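## Task

Scene 2: take the loose end of the green network patch cord and push it into the port beneath the white label, latch clip on top, until it clicks in. The cord must have stopped moving shortly after you end the scene, or it counts as failed.

## Robot and tools

Robot: two UR7e-type arms, left_arm and right_arm, each with a two-finger parallel gripper (50 mm maximum opening) and a wrist camera. The calibrated bases sit near (+0.068, +0.447, +0.035) m for left_arm and (-0.018, -0.385, +0.035) m for right_arm, both nearly unrotated. A camera stand stands behind the arms.

Frame: every position, velocity and target is in the scene frame. Its origin is at table height, halfway between the arms. +x points out over the table, +y toward left_arm, +z up. Image left and right do not match arm names. On each gripper, the fingers point along its own +z and open and close along its own x. end_effector_position is the point between the pads; fingertips extend 17.5 mm past it. A camera block juts about 10 cm toward the gripper's -y.

The 18-number row (used by execute_actions and move): one flat list covering both arms. Numbers 1-9 are left_arm: dx, dy, dz, rx, ry, rz, gripper position, force_limit, speed. Numbers 10-18 are the same nine for right_arm. All lie in [-1, 1]. dx, dy, dz, rx, ry, rz are offsets, not poses: they count from that arm's Hand target at the start of the action or move, along scene axes. 1.0 equals 0.6 m for dx-dz and 180 degrees for rx-rz; rx, ry, rz form one rotation vector, turned about the Hand target's position. Every row counts from that same start, so repeating an offset moves further. Sending six zeros re-asks for the current Hand target. The controller limits commanded orientation to 32 degrees from the measured one per step.

Gripper numbers are absolute commands. position: +1 fully open, about -0.65 pads touching, -1 to grip (closes until blocked). force_limit: -1 about 20 N per pad, 0 about 102 N, +1 about 185 N. speed: -1 is 20 mm/s, 0 is 85, +1 is 150. Both start at +1. To keep a gripper unchanged, resend its last three numbers; a 0 is a real command. New force_limit or speed only apply once position changes by 0.01 or more.

Tools:
- execute_actions(actions, cameras): actions is a list of actions; each action is up to 15 rows, one per 1/30 s step; a short action repeats its last row to fill 15 steps. An empty list returns state plus all images.
- move(target, speed, blend, stop_force, zero, blocking, cameras): straight-line path toward one row or a list of up to 15 rows, all offsets from the same starting Hand targets. speed in m/s, 0.002 to 3.6, default 0.25 (turning up to twice that in rad/s), one value or one per target. blend in m rounds corners in a list; 0 stops at each. stop_force in N, 3 to 120, shared by both arms, ends an arm's path when it feels that much push; use it slowly when approaching contact, leave it out when backing off something. zero (only with stop_force) re-zeroes the sensor first, default true. blocking=false returns after 0.5 s, not allowed with stop_force. Moves do not avoid obstacles; avoid paths near an arm's own base.
- wait(seconds 0 to 10, cameras): robot holds its commands.
- stop(cameras): brakes a running move; fingers continue.
- zoom_image(camera, region [x0, y0, x1, y1] pixels, at most 504 each way) on the newest images. Cameras: cam_head_left, cam_head_right, cam_high, cam_low, cam_left_wrist, cam_right_wrist, all 672x504.
- zero_wrist_force(arm): resets that arm's force/torque baseline.
- read_manual(section "licences"): licence text only.
- finished_scene(scene 1 or 2): ends the scene permanently; tools called afterward act in the next scene.

Results: per arm, end_effector_position (m), quat_wxyz, velocities, Hand target (last commanded pose after clipping; the next offsets start here, and the hand may rest short of it), joint positions and torques, wrist force and torque in gripper axes, plus a peak-force line. object_status: 0 moving, 1 blocked while opening, 2 blocked while closing (a grip), 3 reached position or pads met (usually nothing held). Opening in mm is about (250 - position_measured) x 0.202. A move adds a "move:" line: done, off_target, moving, held or fault, plus limits such as paced or held. "within noise" means the arm is still. Execute results also list some intermediate hand positions.

Cautions: arms are stiff; aiming even slightly past a firm contact can trigger a fault stop, which halts the arm 10 s. A net outside force near 150 N, or joint contact torque at its limit (wrist joints 26 N m, others 139 N m), causes this. Faster touches hit harder. Don't let the arms press or collide with each other, and never grip the other arm's fingers. Don't strike fixed or heavy objects. Nothing may fall or be left off the table; don't release a part while it moves. Motors heat when holding loads, stretched out or pushing unreachably; at 85 °C the arm brakes for 30-60 s. Before finishing, ensure the cord is at rest and the plug stays latched without the robot.

Each tool is called after "Request:" in YAML: its name, and indented under it one key for each argument.

## Session

Request:
execute_actions:
  actions: []

Scene clock: 0.00 s.
left_arm: end_effector_position=(+0.1377, +0.0458, +0.2313) position_measured=3 object_status=3 end_effector_quat_wxyz=(+0.071, +0.977, -0.049, +0.194) | right_arm: end_effector_position=(+0.4481, -0.0750, +0.2154) position_measured=3 object_status=3 end_effector_quat_wxyz=(-0.506, -0.470, +0.722, +0.049)
Joint positions: left_arm=[-2.032 -1.893 2.23 -1.886 -1.155 -0.359] | right_arm=[3.897 -2.474 -0.751 -2.54 1.786 -2.124]
Joint velocities: within noise
Joint torques (N m): no reading
Motor temperatures (°C): left_arm=[30 25 23 35 33 33] | right_arm=[28 28 25 32 30 33]
Wrist force (N): no reading
Wrist torque (N m): no reading
Wrist force, peak (N): no reading
Hand target: left_arm +0.1377, +0.0458, +0.2313; +0.071, +0.977, -0.049, +0.194 | right_arm +0.4481, -0.0750, +0.2154; -0.506, -0.470, +0.722, +0.049
Tool commands: left_gripper/position=+1.0 left_gripper/force_limit=+1.0 left_gripper/speed=+1.0 right_gripper/position=+1.0 right_gripper/force_limit=+1.0 right_gripper/speed=+1.0
camera_calibration:
cam_left_wrist: T_world_to_cam=[[0.924232, -0.0620926, 0.376748, -0.204704], [-0.239056, -0.863478, 0.444138, -0.013191], [0.297736, -0.50055, -0.812898, 0.302911], [0, 0, 0, 1]] pos_world=[0.0958528, 0.127521, 0.329216]
cam_right_wrist: T_world_to_cam=[[-0.046166, -0.71714, 0.695398, -0.172581], [-0.326049, 0.668833, 0.668098, 0.066909], [-0.944225, -0.195891, -0.2647, 0.592949], [0, 0, 0, 1]] pos_world=[0.573725, -0.0523628, 0.232265]

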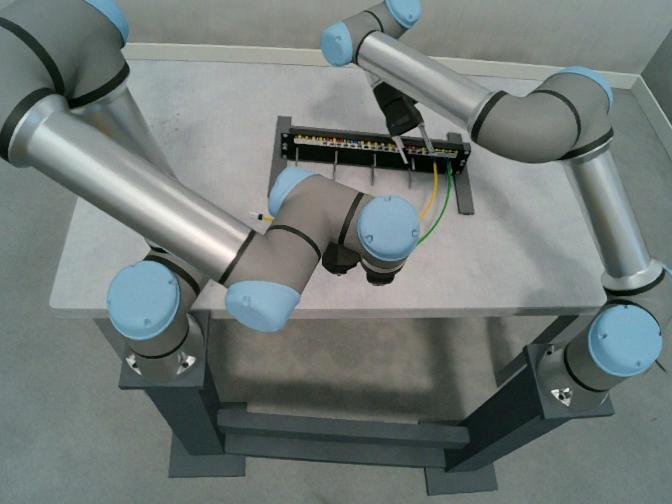

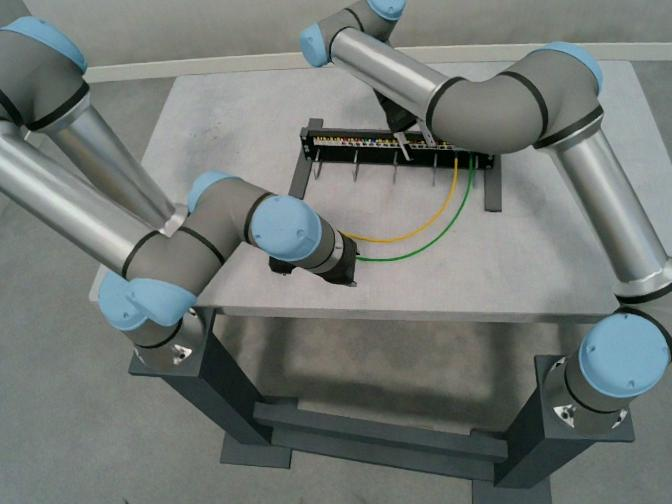

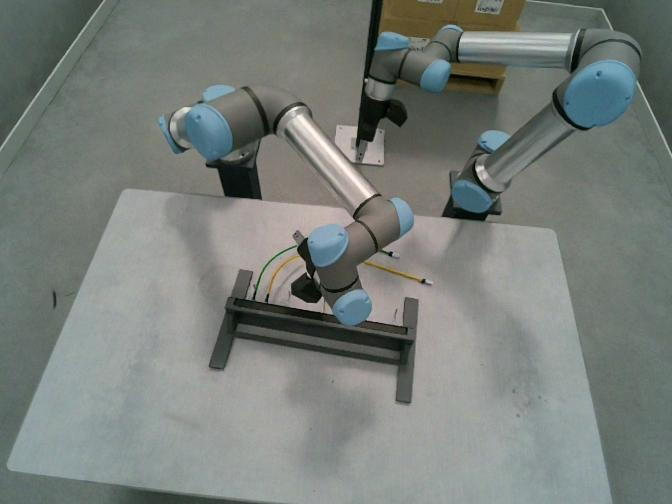

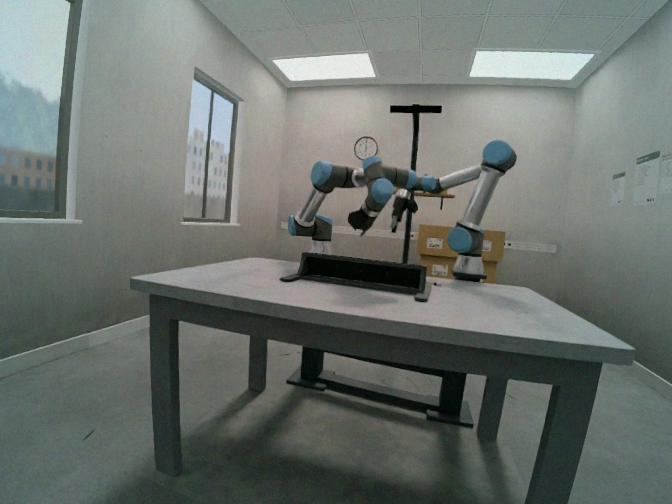

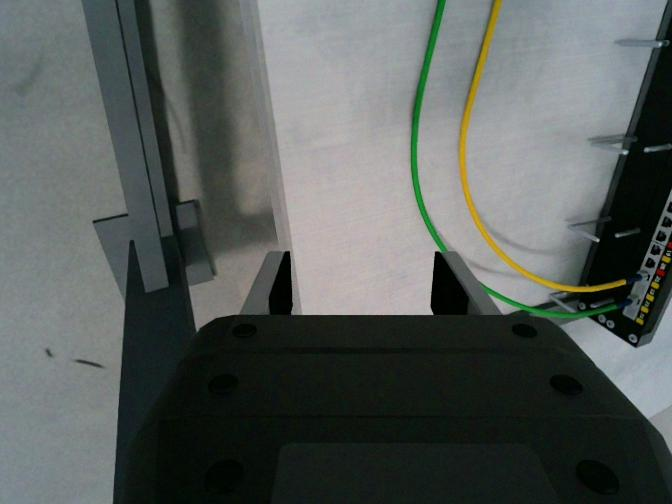

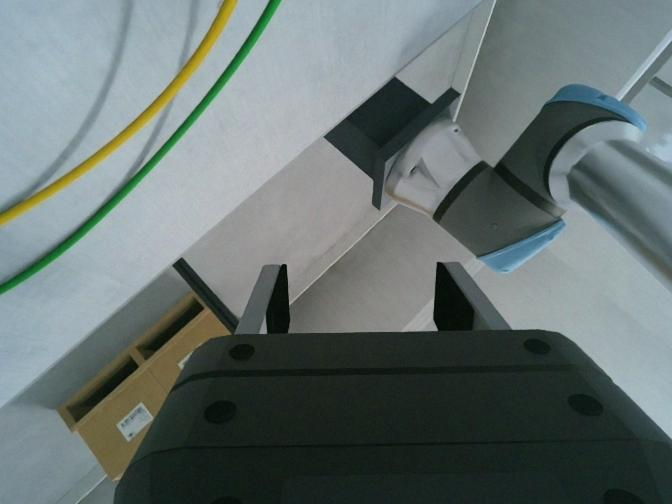

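Request:
zoom_image:
  camera: "cam_head_left"
  region: [270, 110, 480, 220]

Request:
zoom_image:
  camera: "cam_head_right"
  region: [290, 110, 500, 220]

Request:
zoom_image:
  camera: "cam_high"
  region: [220, 210, 460, 410]

Request:
zoom_image:
  camera: "cam_head_left"
  region: [240, 200, 300, 240]

Request:
zoom_image:
  camera: "cam_high"
  region: [370, 235, 450, 295]

Scaled by 2.400.

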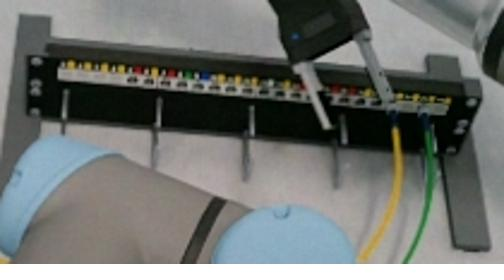

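Scaled by 2.400.

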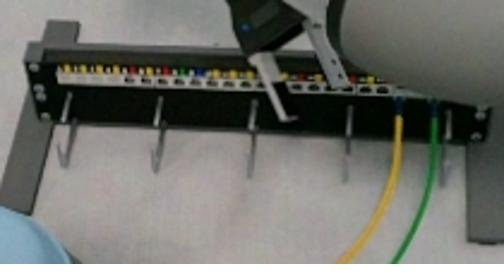

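Scaled by 2.100.

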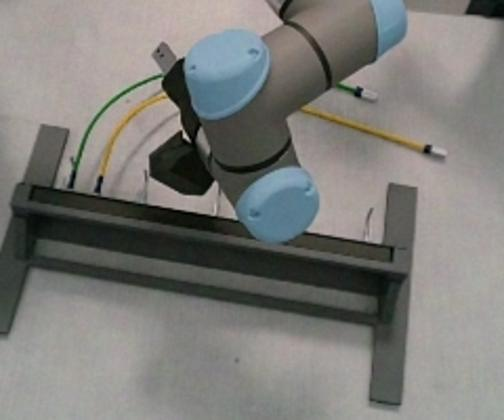

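Scaled by 8.400.

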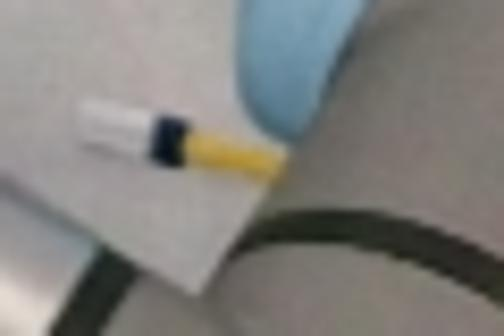

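Scaled by 6.300.

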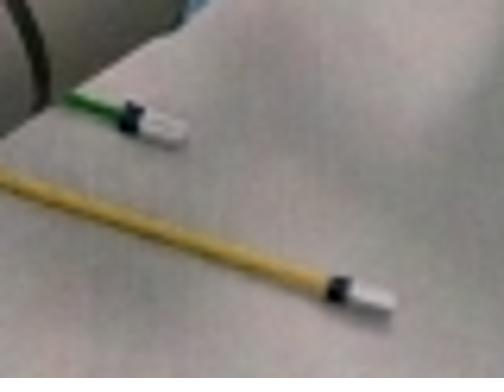

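Request:
move:
  target: [0.3205,0.2203,-0.1355,-0.208,-0.1227,0.8348,1,1,1,0,0,0,0,0,0,1,1,1]
  speed: 0.3
  cameras: ["cam_left_wrist","cam_head_left","cam_head_right"]

Scene clock: 59.10 s.
left_arm: end_effector_position=(+0.3299, +0.1779, +0.1500) position_measured=3 object_status=3 end_effector_quat_wxyz=(+0.054, +0.202, +0.944, +0.253) | right_arm: end_effector_position=(+0.4481, -0.0750, +0.2154) position_measured=3 object_status=3 end_effector_quat_wxyz=(-0.506, -0.470, +0.722, +0.049)
Joint positions: left_arm=[-1.393 -1.584 2.134 -1.678 -1.281 -2.599] | right_arm=[3.897 -2.474 -0.751 -2.54 1.786 -2.124]
Joint torques (N m): left_arm=[13.31 -14.46 -27.21 -3.71 -1.43 -2] | right_arm=[1.88 53.31 24.7 -0.39 -0.24 -0.05]
Wrist force (N): left_arm=[-0.3 1.0 1.4] | right_arm=[0.5 0.1 -0.2]
Wrist torque (N m): left_arm=[0.36 0.22 0.18] | right_arm=[0.02 -0.07 0.01]
Wrist force, peak (N): left_arm=[-0.5 1.6 1.2] | right_arm=[0.8 -0.1 -0.3]
Hand target: left_arm +0.3300, +0.1779, +0.1500; +0.054, +0.202, +0.945, +0.253 | right_arm +0.4481, -0.0750, +0.2154; -0.506, -0.470, +0.722, +0.049
Off the commanded pose: left_arm 0.000 m, 0 deg | right_arm 0.000 m, 0 deg.
move: done
camera_calibration:
cam_left_wrist: T_world_to_cam=[[-0.912894, 0.408023, -0.0119081, 0.237213], [0.248202, 0.578005, 0.777371, -0.284139], [0.324069, 0.706702, -0.628929, -0.00525639], [0, 0, 0, 1]] pos_world=[0.288778, 0.0711601, 0.220401]
Images, in order (width x height): cam_head_left 672x504, cam_head_right 672x504, cam_left_wrist 672x504.

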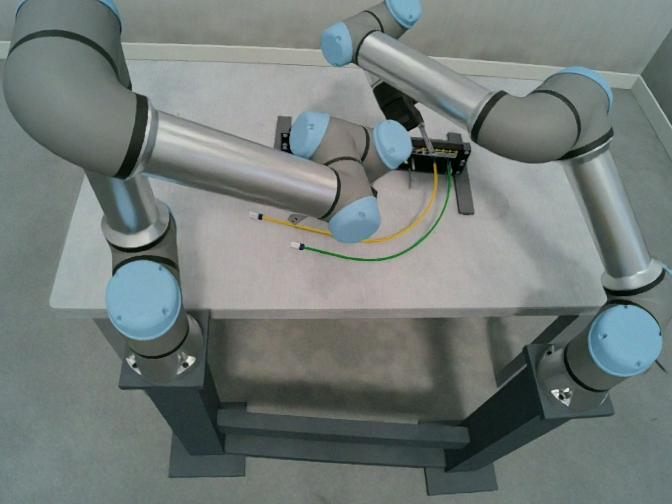

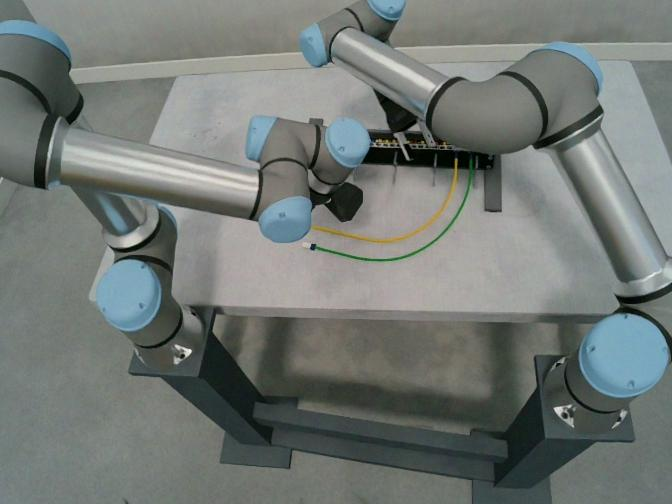

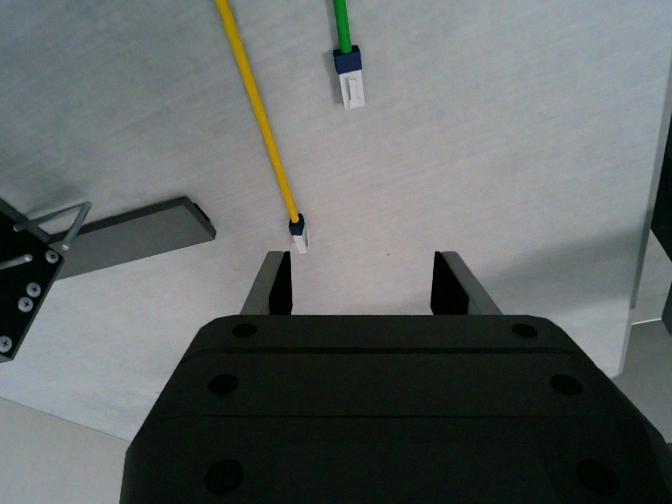

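Request:
move:
  target: [0.0033,0.0017,-0.12,0.1014,-0.0456,0,1,1,1,0,0,0,0,0,0,1,1,1]
  cameras: ["cam_left_wrist"]

Request:
zoom_image:
  camera: "cam_left_wrist"
  region: [290, 50, 430, 210]

Scene clock: 69.97 s.
left_arm: end_effector_position=(+0.3320, +0.1790, +0.0780) position_measured=3 object_status=3 end_effector_quat_wxyz=(+0.089, +0.190, +0.886, +0.413) | right_arm: end_effector_position=(+0.4481, -0.0750, +0.2154) position_measured=3 object_status=3 end_effector_quat_wxyz=(-0.506, -0.470, +0.722, +0.049)
Joint positions: left_arm=[-1.472 -1.264 2.083 -1.59 -1.174 -2.783] | right_arm=[3.897 -2.474 -0.751 -2.54 1.786 -2.124]
Joint torques (N m): left_arm=[-14.35 -25.09 -22.28 1.49 2.66 -1.58] | right_arm=[1.45 53.5 23.92 -0.56 -0.42 -0.18]
Wrist force (N): left_arm=[0.1 2.1 0.7] | right_arm=[0.3 0.2 -0.2]
Wrist torque (N m): left_arm=[0.75 0.11 0.24] | right_arm=[0.04 -0.05 0.00]
Wrist force, peak (N): left_arm=[0.0 2.0 1.0] | right_arm=[0.7 0.1 -0.3]
Hand target: left_arm +0.3320, +0.1790, +0.0780; +0.089, +0.189, +0.886, +0.413 | right_arm +0.4481, -0.0750, +0.2154; -0.506, -0.470, +0.722, +0.049
Off the commanded pose: left_arm 0.000 m, 0 deg | right_arm 0.000 m, 0 deg.
move: done
camera_calibration:
cam_left_wrist: T_world_to_cam=[[-0.91133, 0.411495, -0.0122545, 0.236663], [0.123282, 0.301188, 0.945562, -0.151531], [0.392785, 0.860208, -0.325212, -0.125866], [0, 0, 0, 1]] pos_world=[0.283798, 0.0565243, 0.105249]
Images, in order (width x height): cam_left_wrist 672x504.

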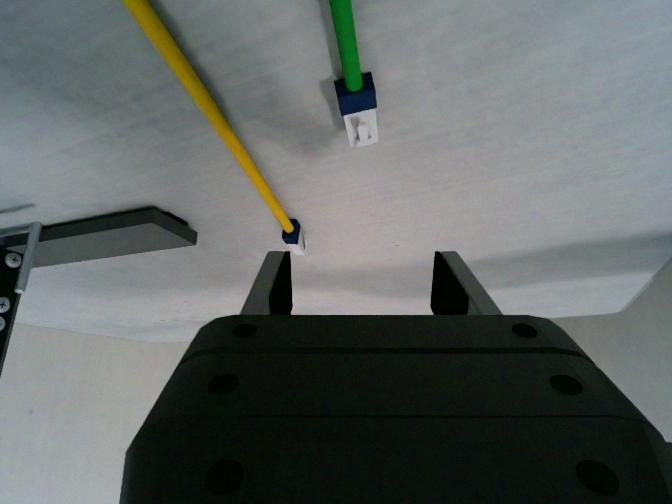

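Scaled by 3.150.

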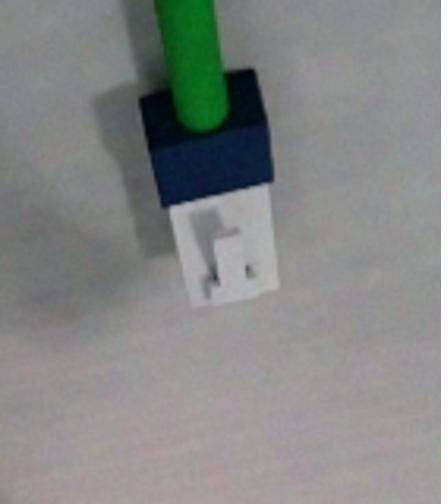

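Request:
move:
  target: [-0.018,-0.0223,-0.0485,-0.2784,0.0451,0.0144,0.142,1,0,0,0,0,0,0,0,1,1,1]
  speed: 0.2
  cameras: ["cam_left_wrist"]

Request:
zoom_image:
  camera: "cam_left_wrist"
  region: [270, 200, 450, 335]

Scene clock: 105.13 s.
left_arm: end_effector_position=(+0.3212, +0.1656, +0.0489) position_measured=131 object_status=3 end_effector_quat_wxyz=(+0.091, +0.143, +0.986, -0.012) | right_arm: end_effector_position=(+0.4481, -0.0750, +0.2154) position_measured=3 object_status=3 end_effector_quat_wxyz=(-0.506, -0.470, +0.722, +0.049)
Joint positions: left_arm=[-1.324 -1.577 2.568 -2.655 -1.414 -2.592] | right_arm=[3.897 -2.474 -0.751 -2.54 1.786 -2.124]
Joint torques (N m): left_arm=[12.58 -9.29 -7.49 -5.21 -1.75 1.29] | right_arm=[2.27 53.21 24.08 -0.04 -0.28 -0.29]
Wrist force (N): left_arm=[-0.9 -0.2 1.5] | right_arm=[0.4 0.3 -0.1]
Wrist torque (N m): left_arm=[-0.16 0.43 0.01] | right_arm=[0.05 -0.05 0.01]
Wrist force, peak (N): left_arm=[0.2 2.2 1.1] | right_arm=[0.6 0.2 -0.4]
Hand target: left_arm +0.3212, +0.1656, +0.0489; +0.091, +0.143, +0.986, -0.013 | right_arm +0.4481, -0.0750, +0.2154; -0.506, -0.470, +0.722, +0.049
Off the commanded pose: left_arm 0.000 m, 0 deg | right_arm 0.000 m, 0 deg.
move: done
camera_calibration:
cam_left_wrist: T_world_to_cam=[[-0.943316, 0.27127, -0.191226, 0.274184], [0.192175, 0.916181, 0.351683, -0.213475], [0.270598, 0.295, -0.91638, 0.0420621], [0, 0, 0, 1]] pos_world=[0.288285, 0.108796, 0.166051]
Images, in order (width x height): cam_left_wrist 672x504.

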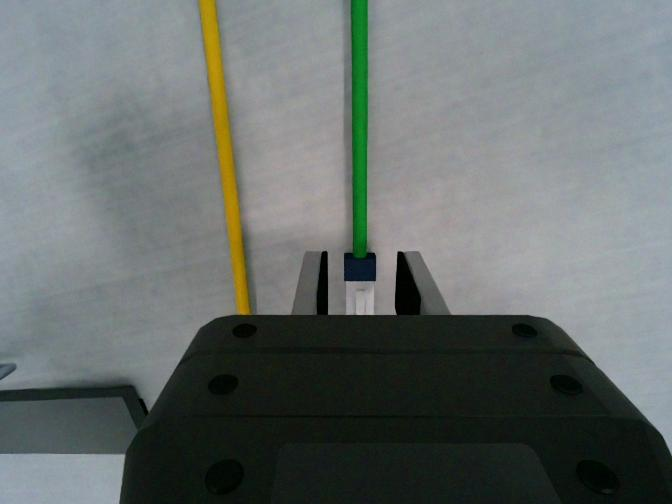

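Scaled by 2.800.

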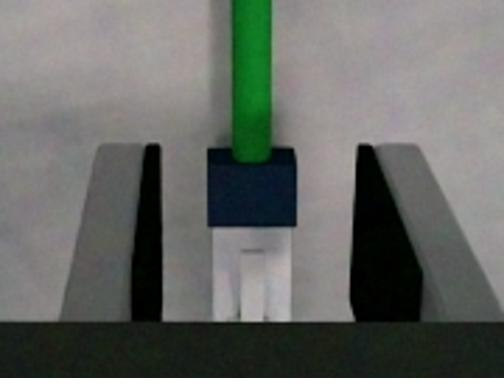

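Request:
move:
  target: [0,0,0,0,0,0,-0.155,1,0,0,0,0,0,0,0,1,1,1]
  speed: 0.05

Request:
move:
  target: [0.0078,-0.0023,-0.047,0,0,0,-0.155,1,0,0,0,0,0,0,0,1,1,1]
  speed: 0.015
  stop_force: 4
  cameras: ["cam_left_wrist"]

Request:
zoom_image:
  camera: "cam_left_wrist"
  region: [300, 220, 420, 330]

Scene clock: 119.13 s.
left_arm: end_effector_position=(+0.3212, +0.1656, +0.0489) position_measured=175 object_status=3 end_effector_quat_wxyz=(+0.091, +0.143, +0.986, -0.013) | right_arm: end_effector_position=(+0.4481, -0.0750, +0.2154) position_measured=3 object_status=3 end_effector_quat_wxyz=(-0.506, -0.470, +0.722, +0.049)
Joint positions: left_arm=[-1.324 -1.577 2.568 -2.655 -1.414 -2.592] | right_arm=[3.897 -2.474 -0.751 -2.54 1.786 -2.124]
Joint torques (N m): left_arm=[12.11 -9.38 -7.82 -5.29 -1.7 1.35] | right_arm=[1.38 53.2 25.69 -0.32 -0.43 -0.15]
Wrist force (N): left_arm=[-1.0 -0.3 1.4] | right_arm=[0.5 -0.1 -0.2]
Wrist torque (N m): left_arm=[-0.17 0.43 0.01] | right_arm=[-0.01 -0.08 0.00]
Wrist force, peak (N): left_arm=[-0.9 -0.4 1.8] | right_arm=[0.8 0.0 -0.2]
Hand target: left_arm +0.3212, +0.1656, +0.0489; +0.091, +0.143, +0.986, -0.013 | right_arm +0.4481, -0.0750, +0.2154; -0.506, -0.470, +0.722, +0.049
Off the commanded pose: left_arm 0.000 m, 0 deg | right_arm 0.000 m, 0 deg.
move: done

Scene clock: 122.03 s.
left_arm: end_effector_position=(+0.3258, +0.1642, +0.0207) position_measured=175 object_status=3 end_effector_quat_wxyz=(+0.091, +0.143, +0.986, -0.013) | right_arm: end_effector_position=(+0.4481, -0.0750, +0.2154) position_measured=3 object_status=3 end_effector_quat_wxyz=(-0.506, -0.470, +0.722, +0.049)
Joint positions: left_arm=[-1.311 -1.459 2.584 -2.791 -1.415 -2.579] | right_arm=[3.897 -2.474 -0.751 -2.54 1.786 -2.124]
Joint torques (N m): left_arm=[12.66 -11.89 -5.59 -5.2 -1.71 1.28] | right_arm=[1.71 53.88 24.38 -0.56 -0.62 0.02]
Wrist force (N): left_arm=[-0.5 -0.5 1.3] | right_arm=[0.4 0.0 -0.1]
Wrist torque (N m): left_arm=[-0.18 0.38 0.01] | right_arm=[0.00 -0.06 0.01]
Wrist force, peak (N): left_arm=[-1.1 -0.5 1.7] | right_arm=[0.7 0.0 -0.2]
Hand target: left_arm +0.3258, +0.1642, +0.0207; +0.091, +0.143, +0.986, -0.013 | right_arm +0.4481, -0.0750, +0.2154; -0.506, -0.470, +0.722, +0.049
Off the commanded pose: left_arm 0.000 m, 0 deg | right_arm 0.000 m, 0 deg.
move: done
camera_calibration:
cam_left_wrist: T_world_to_cam=[[-0.943322, 0.271217, -0.191273, 0.273591], [0.192137, 0.916226, 0.351586, -0.203251], [0.270606, 0.294908, -0.916407, 0.0153433], [0, 0, 0, 1]] pos_world=[0.292985, 0.107496, 0.137852]
Images, in order (width x height): cam_left_wrist 672x504.

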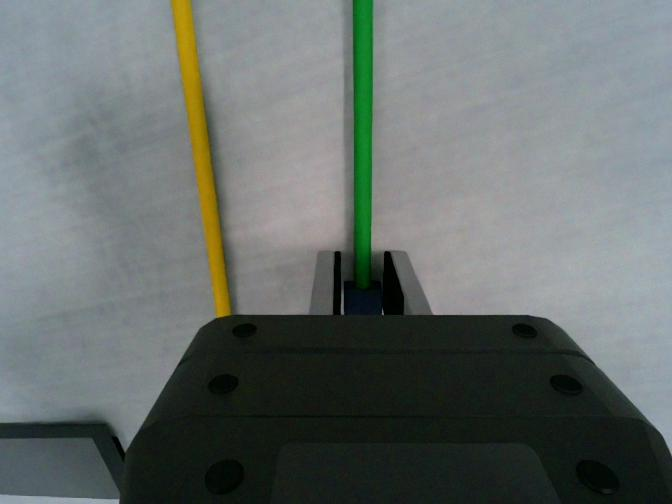

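Scaled by 4.200.

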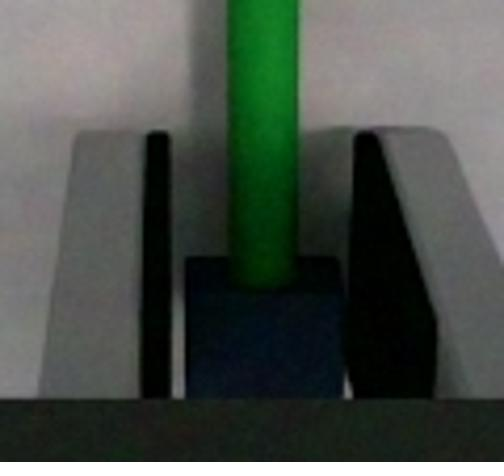

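Request:
move:
  target: [0.0008,-0.0002,-0.006,0,0,0,-0.155,1,0,0,0,0,0,0,0,1,1,1]
  speed: 0.005
  stop_force: 4

Scene clock: 135.57 s.
left_arm: end_effector_position=(+0.3259, +0.1642, +0.0199) position_measured=175 object_status=3 end_effector_quat_wxyz=(+0.091, +0.142, +0.986, -0.013) | right_arm: end_effector_position=(+0.4481, -0.0750, +0.2154) position_measured=3 object_status=3 end_effector_quat_wxyz=(-0.506, -0.470, +0.722, +0.049)
Joint positions: left_arm=[-1.311 -1.456 2.584 -2.795 -1.415 -2.579] | right_arm=[3.897 -2.474 -0.751 -2.54 1.786 -2.124]
Joint torques (N m): left_arm=[-2.7 -25.08 -17.4 -1.48 -1.58 -1.49] | right_arm=[0.46 53.86 25.36 -0.47 -0.36 -0.17]
Wrist force (N): left_arm=[-0.9 -0.5 1.3] | right_arm=[0.2 -0.1 -0.2]
Wrist torque (N m): left_arm=[-0.19 0.43 0.01] | right_arm=[-0.01 -0.02 0.00]
Wrist force, peak (N): left_arm=[-0.4 3.9 -18.0] | right_arm=[0.5 0.3 -0.4]
Hand target: left_arm +0.3259, +0.1642, +0.0199; +0.091, +0.143, +0.986, -0.013 (not the last commanded pose) | right_arm +0.4481, -0.0750, +0.2154; -0.506, -0.470, +0.722, +0.049
Off the commanded pose: left_arm 0.003 m, 0 deg | right_arm 0.000 m, 0 deg.
move: contact (left_arm)

Request:
execute_actions:
  actions:
    - [[0,0,0,0,0,0,-1,-0.3,-1,0,0,0,0,0,0,1,1,1]]
  cameras: ["all"]

Scene clock: 165.70 s.
left_arm: end_effector_position=(+0.3259, +0.1642, +0.0199) position_measured=196 object_status=2 end_effector_quat_wxyz=(+0.091, +0.143, +0.986, -0.013) | right_arm: end_effector_position=(+0.4481, -0.0750, +0.2154) position_measured=3 object_status=3 end_effector_quat_wxyz=(-0.506, -0.470, +0.722, +0.049)
Joint positions: left_arm=[-1.311 -1.456 2.584 -2.795 -1.415 -2.579] | right_arm=[3.897 -2.474 -0.751 -2.54 1.786 -2.124]
Joint torques (N m): left_arm=[-12.79 -25.25 -18.34 -3.75 0.04 -1.45] | right_arm=[-0.28 53.71 26.03 -0.36 -0.58 -0.11]
Wrist force (N): left_arm=[-0.6 -0.6 1.3] | right_arm=[0.2 0.0 -0.3]
Wrist torque (N m): left_arm=[-0.20 0.40 0.01] | right_arm=[0.00 -0.04 0.01]
Wrist force, peak (N): left_arm=[-1.0 -0.8 1.5] | right_arm=[0.7 0.0 -0.4]
Hand target: left_arm +0.3259, +0.1642, +0.0199; +0.091, +0.143, +0.986, -0.013 | right_arm +0.4481, -0.0750, +0.2154; -0.506, -0.470, +0.722, +0.049
Off the commanded pose: left_arm 0.000 m, 0 deg | right_arm 0.000 m, 0 deg.
Step readings (end_effector_position of left_arm | right_arm):
0: (+0.3259, +0.1642, +0.0199) | (+0.4481, -0.0750, +0.2154)
1: (+0.3259, +0.1642, +0.0199) | (+0.4481, -0.0750, +0.2154)
2: (+0.3259, +0.1642, +0.0199) | (+0.4481, -0.0750, +0.2154)
4: (+0.3259, +0.1642, +0.0199) | (+0.4481, -0.0750, +0.2154)
8: (+0.3259, +0.1642, +0.0199) | (+0.4481, -0.0750, +0.2154)
15: (+0.3259, +0.1642, +0.0199) | (+0.4481, -0.0750, +0.2154)
camera_calibration:
cam_left_wrist: T_world_to_cam=[[-0.943322, 0.271217, -0.191273, 0.273579], [0.192137, 0.916226, 0.351586, -0.202932], [0.270606, 0.294908, -0.916407, 0.0147042], [0, 0, 0, 1]] pos_world=[0.293085, 0.107396, 0.137152]
cam_right_wrist: T_world_to_cam=[[-0.046166, -0.71714, 0.695398, -0.172581], [-0.326049, 0.668833, 0.668098, 0.066909], [-0.944225, -0.195891, -0.2647, 0.592949], [0, 0, 0, 1]] pos_world=[0.573725, -0.0523628, 0.232265]

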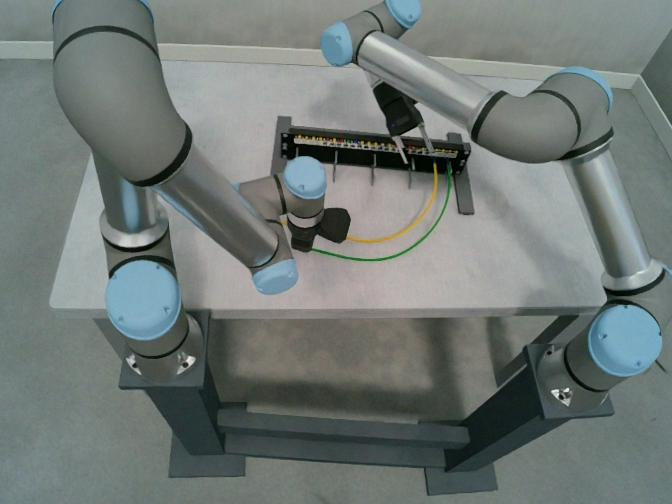

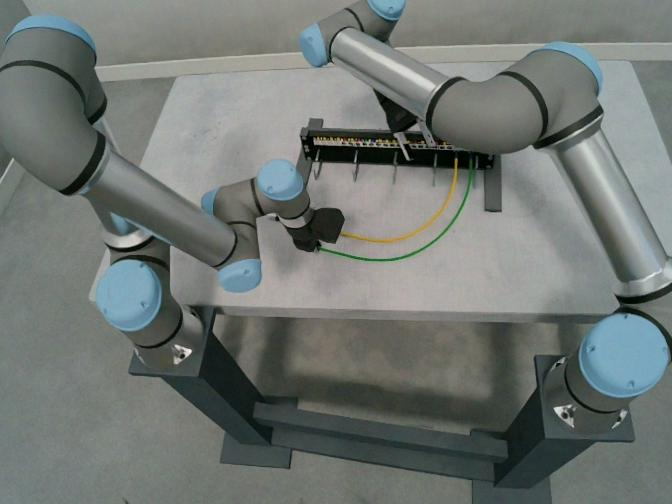

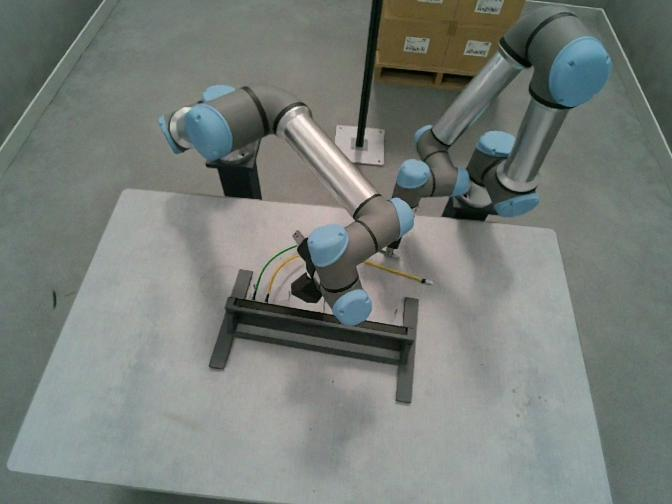

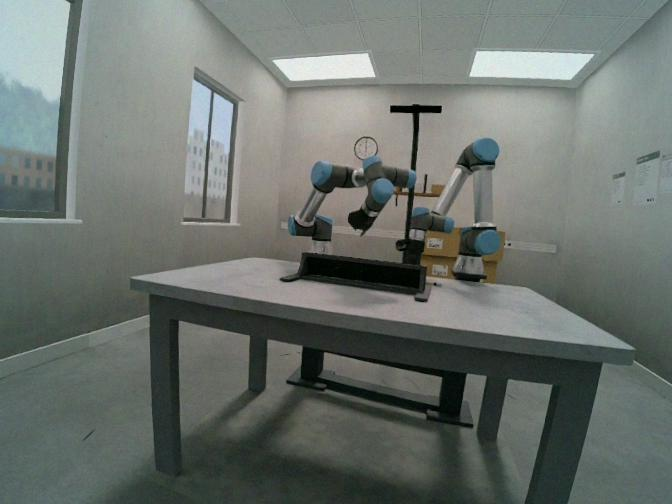

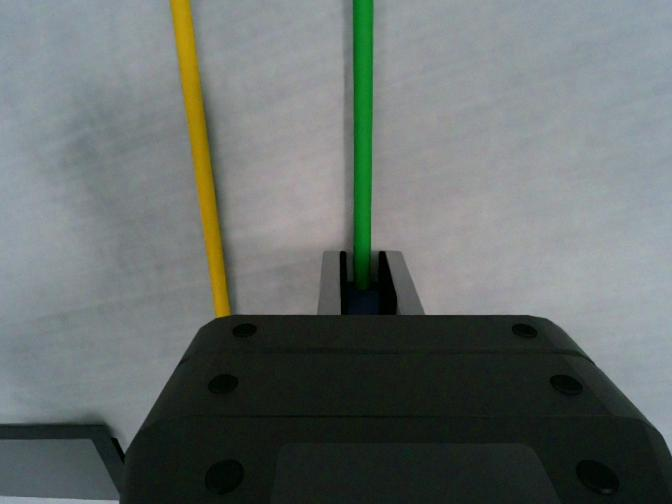

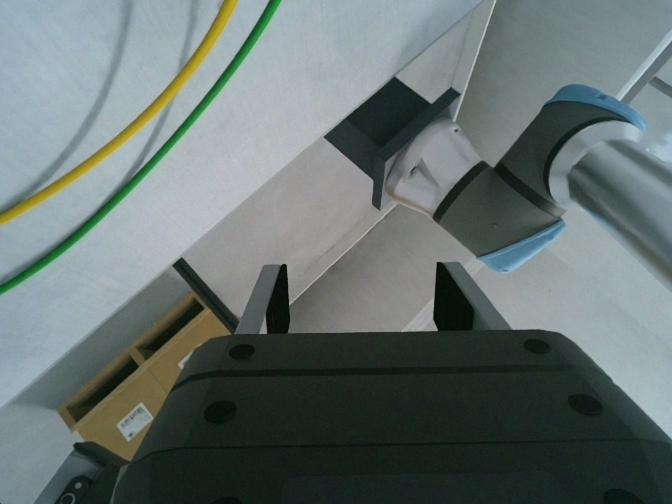

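Request:
zoom_image:
  camera: "cam_head_left"
  region: [270, 110, 490, 230]

Request:
zoom_image:
  camera: "cam_head_left"
  region: [280, 125, 380, 185]

Request:
zoom_image:
  camera: "cam_head_right"
  region: [300, 120, 510, 200]

Scaled by 2.291.

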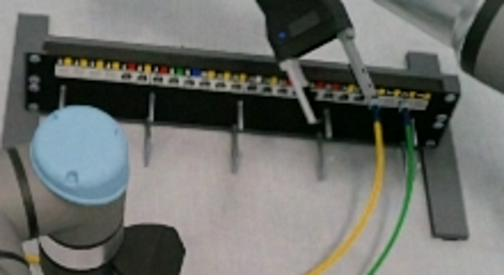

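Scaled by 5.040.

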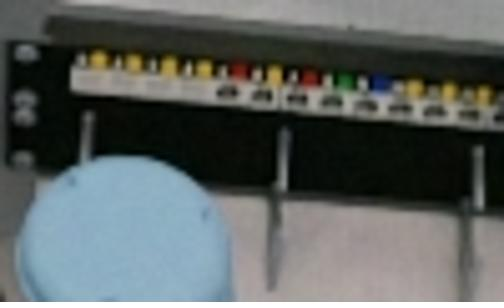

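Scaled by 2.400.

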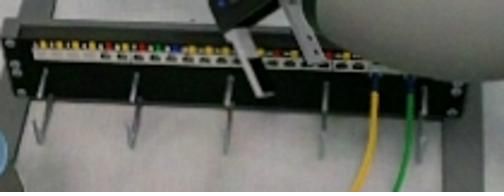

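Request:
move:
  target:
    - [0,0,0.2,0.0165,0.0559,0,-1,-0.3,-1,0,0,0.1667,0,0,0,1,1,1]
    - [0.1235,-0.1737,0.25,0.0518,0.0359,-0.431,-1,-0.3,-1,0.0773,-0.1333,0.136,0.0956,-0.2798,-0.6521,1,1,1]
    - [0.1235,-0.1737,0.25,0.0518,0.0359,-0.431,-1,-0.3,-1,0.0773,-0.1333,-0.0307,0.0956,-0.2798,-0.6521,1,1,1]
  speed: [0.15,0.3,0.15]
  blend: [0.02,0.02,0]
  cameras: ["all"]

Scene clock: 250.93 s.
left_arm: end_effector_position=(+0.4000, +0.0600, +0.1699) position_measured=196 object_status=2 end_effector_quat_wxyz=(+0.000, +0.733, +0.680, +0.000) | right_arm: end_effector_position=(+0.4944, -0.1550, +0.1971) position_measured=3 object_status=3 end_effector_quat_wxyz=(+0.134, +0.312, +0.870, +0.358)
Joint positions: left_arm=[-1.135 -1.455 1.962 -2.078 -1.57 -1.052] | right_arm=[3.73 -1.721 -2.313 0.082 1.788 -0.235]
Joint torques (N m): left_arm=[12.65 -21.89 -28.86 -0.91 -2.04 1.29] | right_arm=[-7.36 14.71 13.56 5.38 1.51 2.44]
Wrist force (N): left_arm=[-1.1 -0.5 1.2] | right_arm=[1.9 1.0 0.4]
Wrist torque (N m): left_arm=[-0.20 0.41 -0.03] | right_arm=[0.13 -0.40 -0.05]
Wrist force, peak (N): left_arm=[-0.2 -0.4 2.4] | right_arm=[2.2 1.9 -0.6]
Hand target: left_arm +0.4000, +0.0600, +0.1699; +0.000, +0.733, +0.680, +0.000 | right_arm +0.4944, -0.1550, +0.1970; +0.134, +0.312, +0.870, +0.358
Off the commanded pose: left_arm 0.000 m, 0 deg | right_arm 0.000 m, 0 deg.
move: done
camera_calibration:
cam_left_wrist: T_world_to_cam=[[0.067265, 0.997692, -0.00927498, -0.0782924], [0.931377, -0.0594551, 0.359167, -0.412978], [0.357787, -0.0327979, -0.933227, 0.15051], [0, 0, 0, 1]] pos_world=[0.336054, 0.0584945, 0.288062]
cam_right_wrist: T_world_to_cam=[[-0.769089, 0.6391, 0.00736326, 0.488176], [0.277095, 0.323029, 0.904915, -0.250675], [0.575952, 0.698, -0.425529, 0.0348345], [0, 0, 0, 1]] pos_world=[0.424849, -0.255332, 0.238068]

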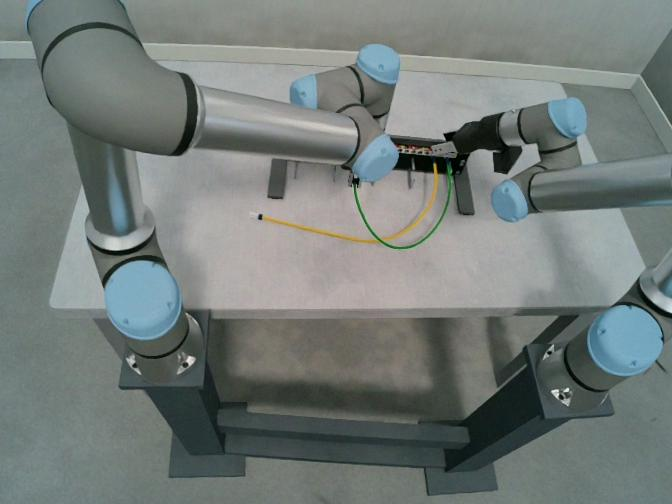

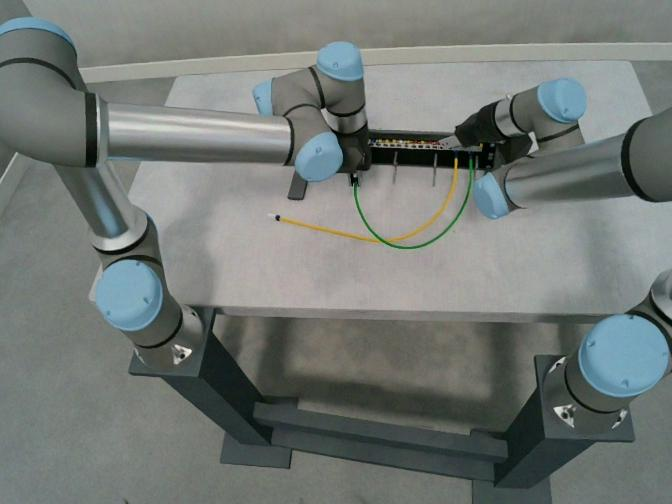

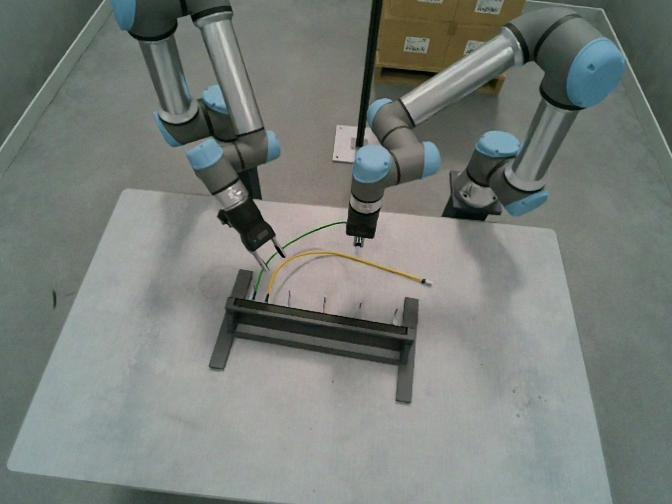

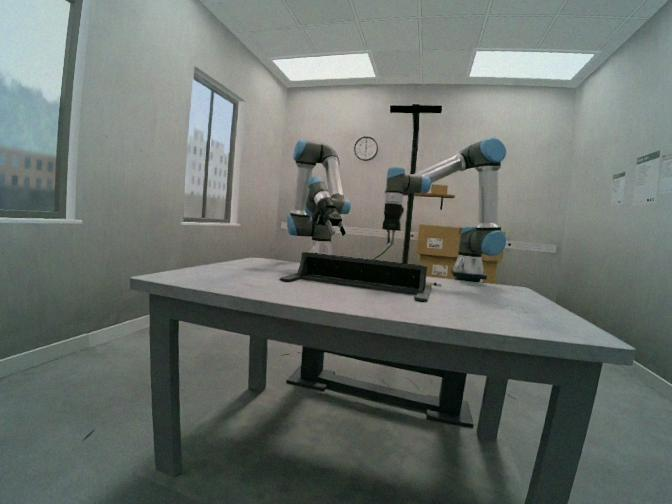

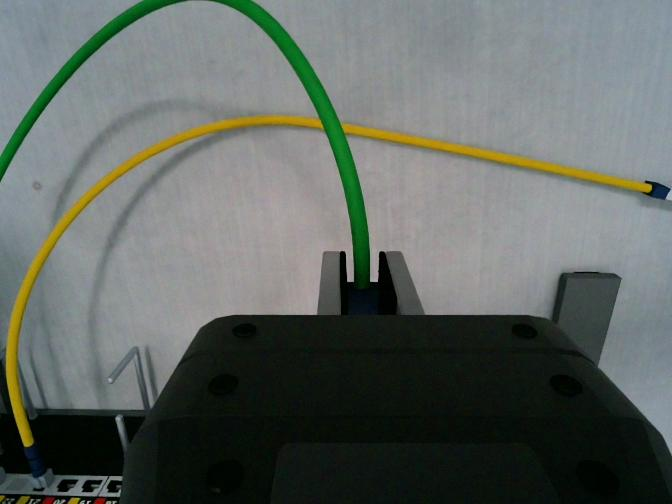

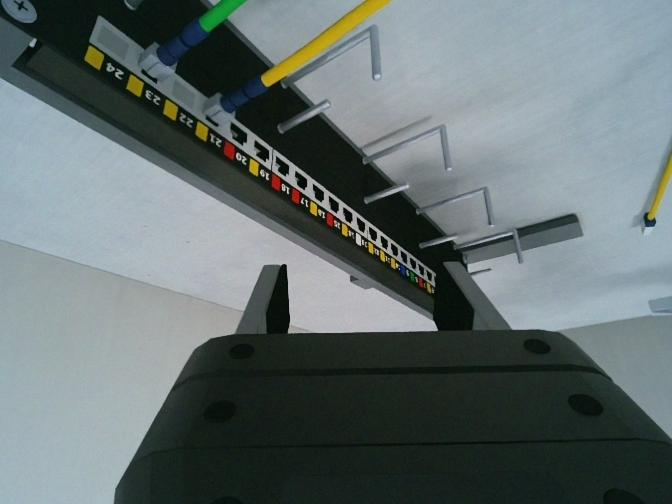

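Request:
zoom_image:
  camera: "cam_right_wrist"
  region: [200, 100, 450, 300]

Request:
zoom_image:
  camera: "cam_right_wrist"
  region: [310, 190, 430, 280]

Scaled by 2.016.

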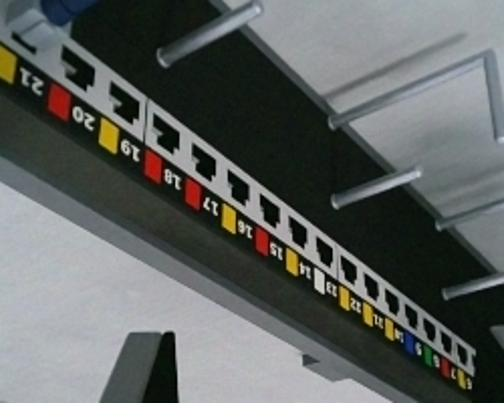

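Scaled by 4.200.

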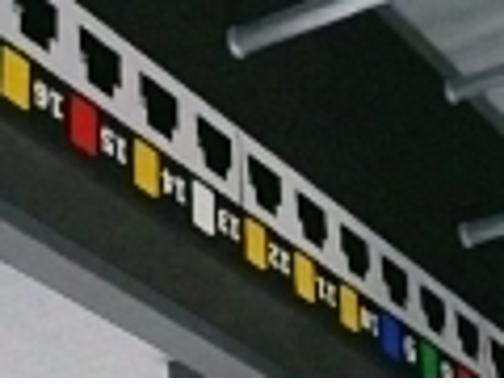

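Request:
move:
  target:
    - [0.1667,-0.1467,-0.0833,0,0,0,-1,-0.3,-1,0,0,0,0,0,0,1,1,1]
    - [0.2083,-0.1467,-0.12,0,0,0,-1,-0.3,-1,0,0,0,0,0,0,1,1,1]
  speed: [0.15,0.1]
  blend: [0.01,0]
  cameras: ["cam_right_wrist","cam_left_wrist"]

Request:
zoom_image:
  camera: "cam_right_wrist"
  region: [280, 130, 460, 265]

Request:
zoom_image:
  camera: "cam_left_wrist"
  region: [300, 230, 440, 330]

Scene clock: 284.87 s.
left_arm: end_effector_position=(+0.5249, -0.0280, +0.0980) position_measured=196 object_status=2 end_effector_quat_wxyz=(+0.000, +0.733, +0.680, +0.000) | right_arm: end_effector_position=(+0.4944, -0.1550, +0.1970) position_measured=3 object_status=3 end_effector_quat_wxyz=(+0.134, +0.312, +0.870, +0.358)
Joint positions: left_arm=[-1.017 -1.047 1.606 -2.131 -1.57 -0.934] | right_arm=[3.73 -1.722 -2.313 0.082 1.788 -0.235]
Joint torques (N m): left_arm=[12.29 -40.42 -28.33 -5.02 -2.18 1.2] | right_arm=[-8.35 18.09 12.61 5.49 2.67 2.33]
Wrist force (N): left_arm=[-0.9 -0.3 1.2] | right_arm=[2.2 0.9 0.3]
Wrist torque (N m): left_arm=[-0.18 0.34 -0.03] | right_arm=[0.11 -0.43 -0.06]
Wrist force, peak (N): left_arm=[-0.9 0.6 2.0] | right_arm=[2.1 1.1 0.4]
Hand target: left_arm +0.5250, -0.0281, +0.0979; +0.000, +0.733, +0.680, +0.000 | right_arm +0.4944, -0.1550, +0.1970; +0.134, +0.312, +0.870, +0.358
Off the commanded pose: left_arm 0.000 m, 0 deg | right_arm 0.000 m, 0 deg.
move: done
camera_calibration:
cam_left_wrist: T_world_to_cam=[[0.0673003, 0.997689, -0.00936826, 0.000439919], [0.931375, -0.0594544, 0.359173, -0.508716], [0.357786, -0.0328978, -0.933224, 0.0358342], [0, 0, 0, 1]] pos_world=[0.460955, -0.0295054, 0.216162]
cam_right_wrist: T_world_to_cam=[[-0.769071, 0.63912, 0.00742106, 0.488161], [0.277092, 0.322925, 0.904953, -0.250619], [0.575977, 0.698029, -0.425448, 0.0347696], [0, 0, 0, 1]] pos_world=[0.424849, -0.255333, 0.237969]
Images, in order (width x height): cam_left_wrist 672x504, cam_right_wrist 672x504.

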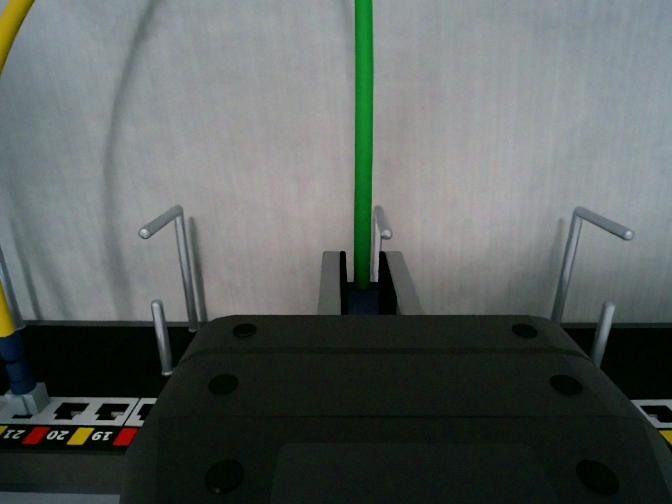

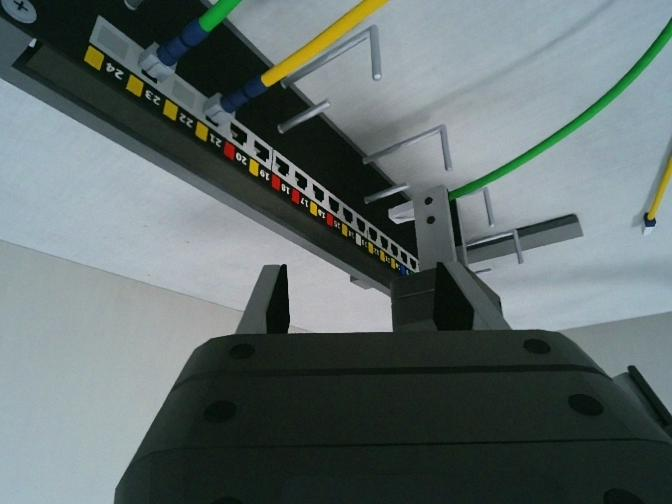

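Scaled by 2.800.

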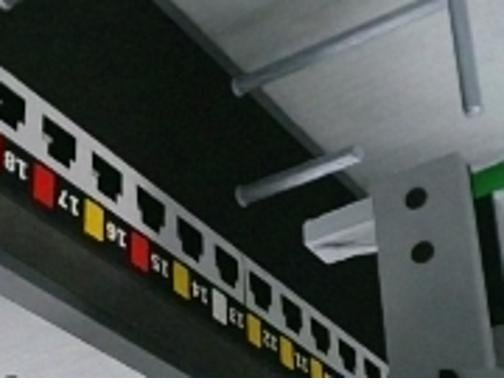

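Scaled by 3.600.

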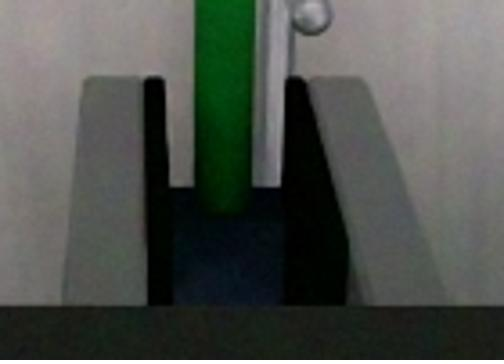

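Request:
move:
  target: [0.0333,0.0075,-0.0033,0,0,0,-1,-0.3,-1,0,0,0,0,0,0,1,1,1]
  speed: 0.05
  stop_force: 8
  cameras: ["cam_right_wrist","cam_left_wrist"]

Request:
zoom_image:
  camera: "cam_right_wrist"
  region: [320, 190, 410, 257]

Scene clock: 318.10 s.
left_arm: end_effector_position=(+0.5450, -0.0236, +0.0960) position_measured=196 object_status=2 end_effector_quat_wxyz=(+0.000, +0.733, +0.680, +0.000) | right_arm: end_effector_position=(+0.4944, -0.1550, +0.1970) position_measured=3 object_status=3 end_effector_quat_wxyz=(+0.134, +0.312, +0.870, +0.358)
Joint positions: left_arm=[-0.987 -1.022 1.571 -2.121 -1.57 -0.905] | right_arm=[3.73 -1.722 -2.313 0.082 1.788 -0.235]
Joint torques (N m): left_arm=[12.84 -40.99 -27.88 -0.91 0.13 1.2] | right_arm=[-10.24 16.26 12.69 5.55 2.76 2.14]
Wrist force (N): left_arm=[-0.9 -0.1 1.2] | right_arm=[1.9 1.1 0.3]
Wrist torque (N m): left_arm=[-0.16 0.34 -0.03] | right_arm=[0.15 -0.39 -0.06]
Wrist force, peak (N): left_arm=[-0.9 -0.4 1.5] | right_arm=[2.1 1.2 0.6]
Hand target: left_arm +0.5450, -0.0236, +0.0960; +0.000, +0.733, +0.680, +0.000 | right_arm +0.4944, -0.1550, +0.1970; +0.134, +0.312, +0.870, +0.358
Off the commanded pose: left_arm 0.000 m, 0 deg | right_arm 0.000 m, 0 deg.
move: done
camera_calibration:
cam_left_wrist: T_world_to_cam=[[0.067265, 0.997692, -0.00927498, -0.0054249], [0.931377, -0.0594551, 0.359167, -0.526414], [0.357787, -0.0327979, -0.933227, 0.0268338], [0, 0, 0, 1]] pos_world=[0.481054, -0.0250055, 0.214062]
cam_right_wrist: T_world_to_cam=[[-0.769071, 0.63912, 0.00742106, 0.488161], [0.277092, 0.322925, 0.904953, -0.250619], [0.575977, 0.698029, -0.425448, 0.0347696], [0, 0, 0, 1]] pos_world=[0.424849, -0.255333, 0.237969]
Images, in order (width x height): cam_left_wrist 672x504, cam_right_wrist 672x504.

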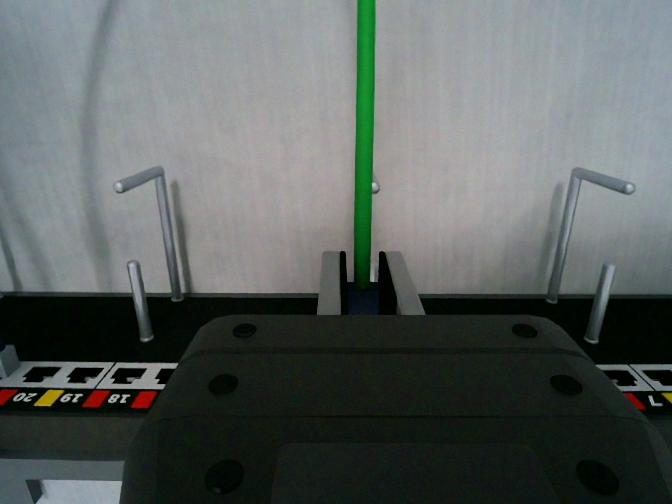

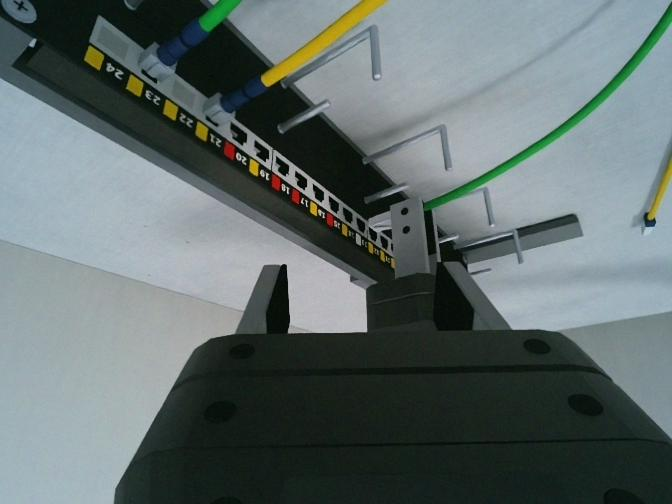

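Scaled by 5.600.

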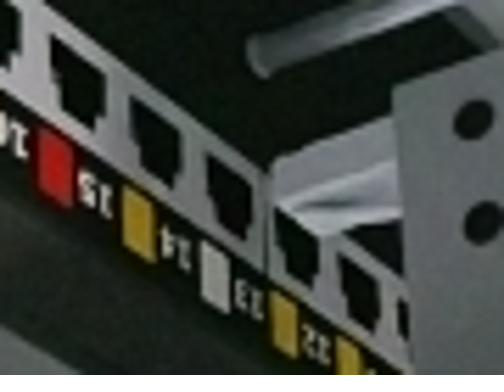

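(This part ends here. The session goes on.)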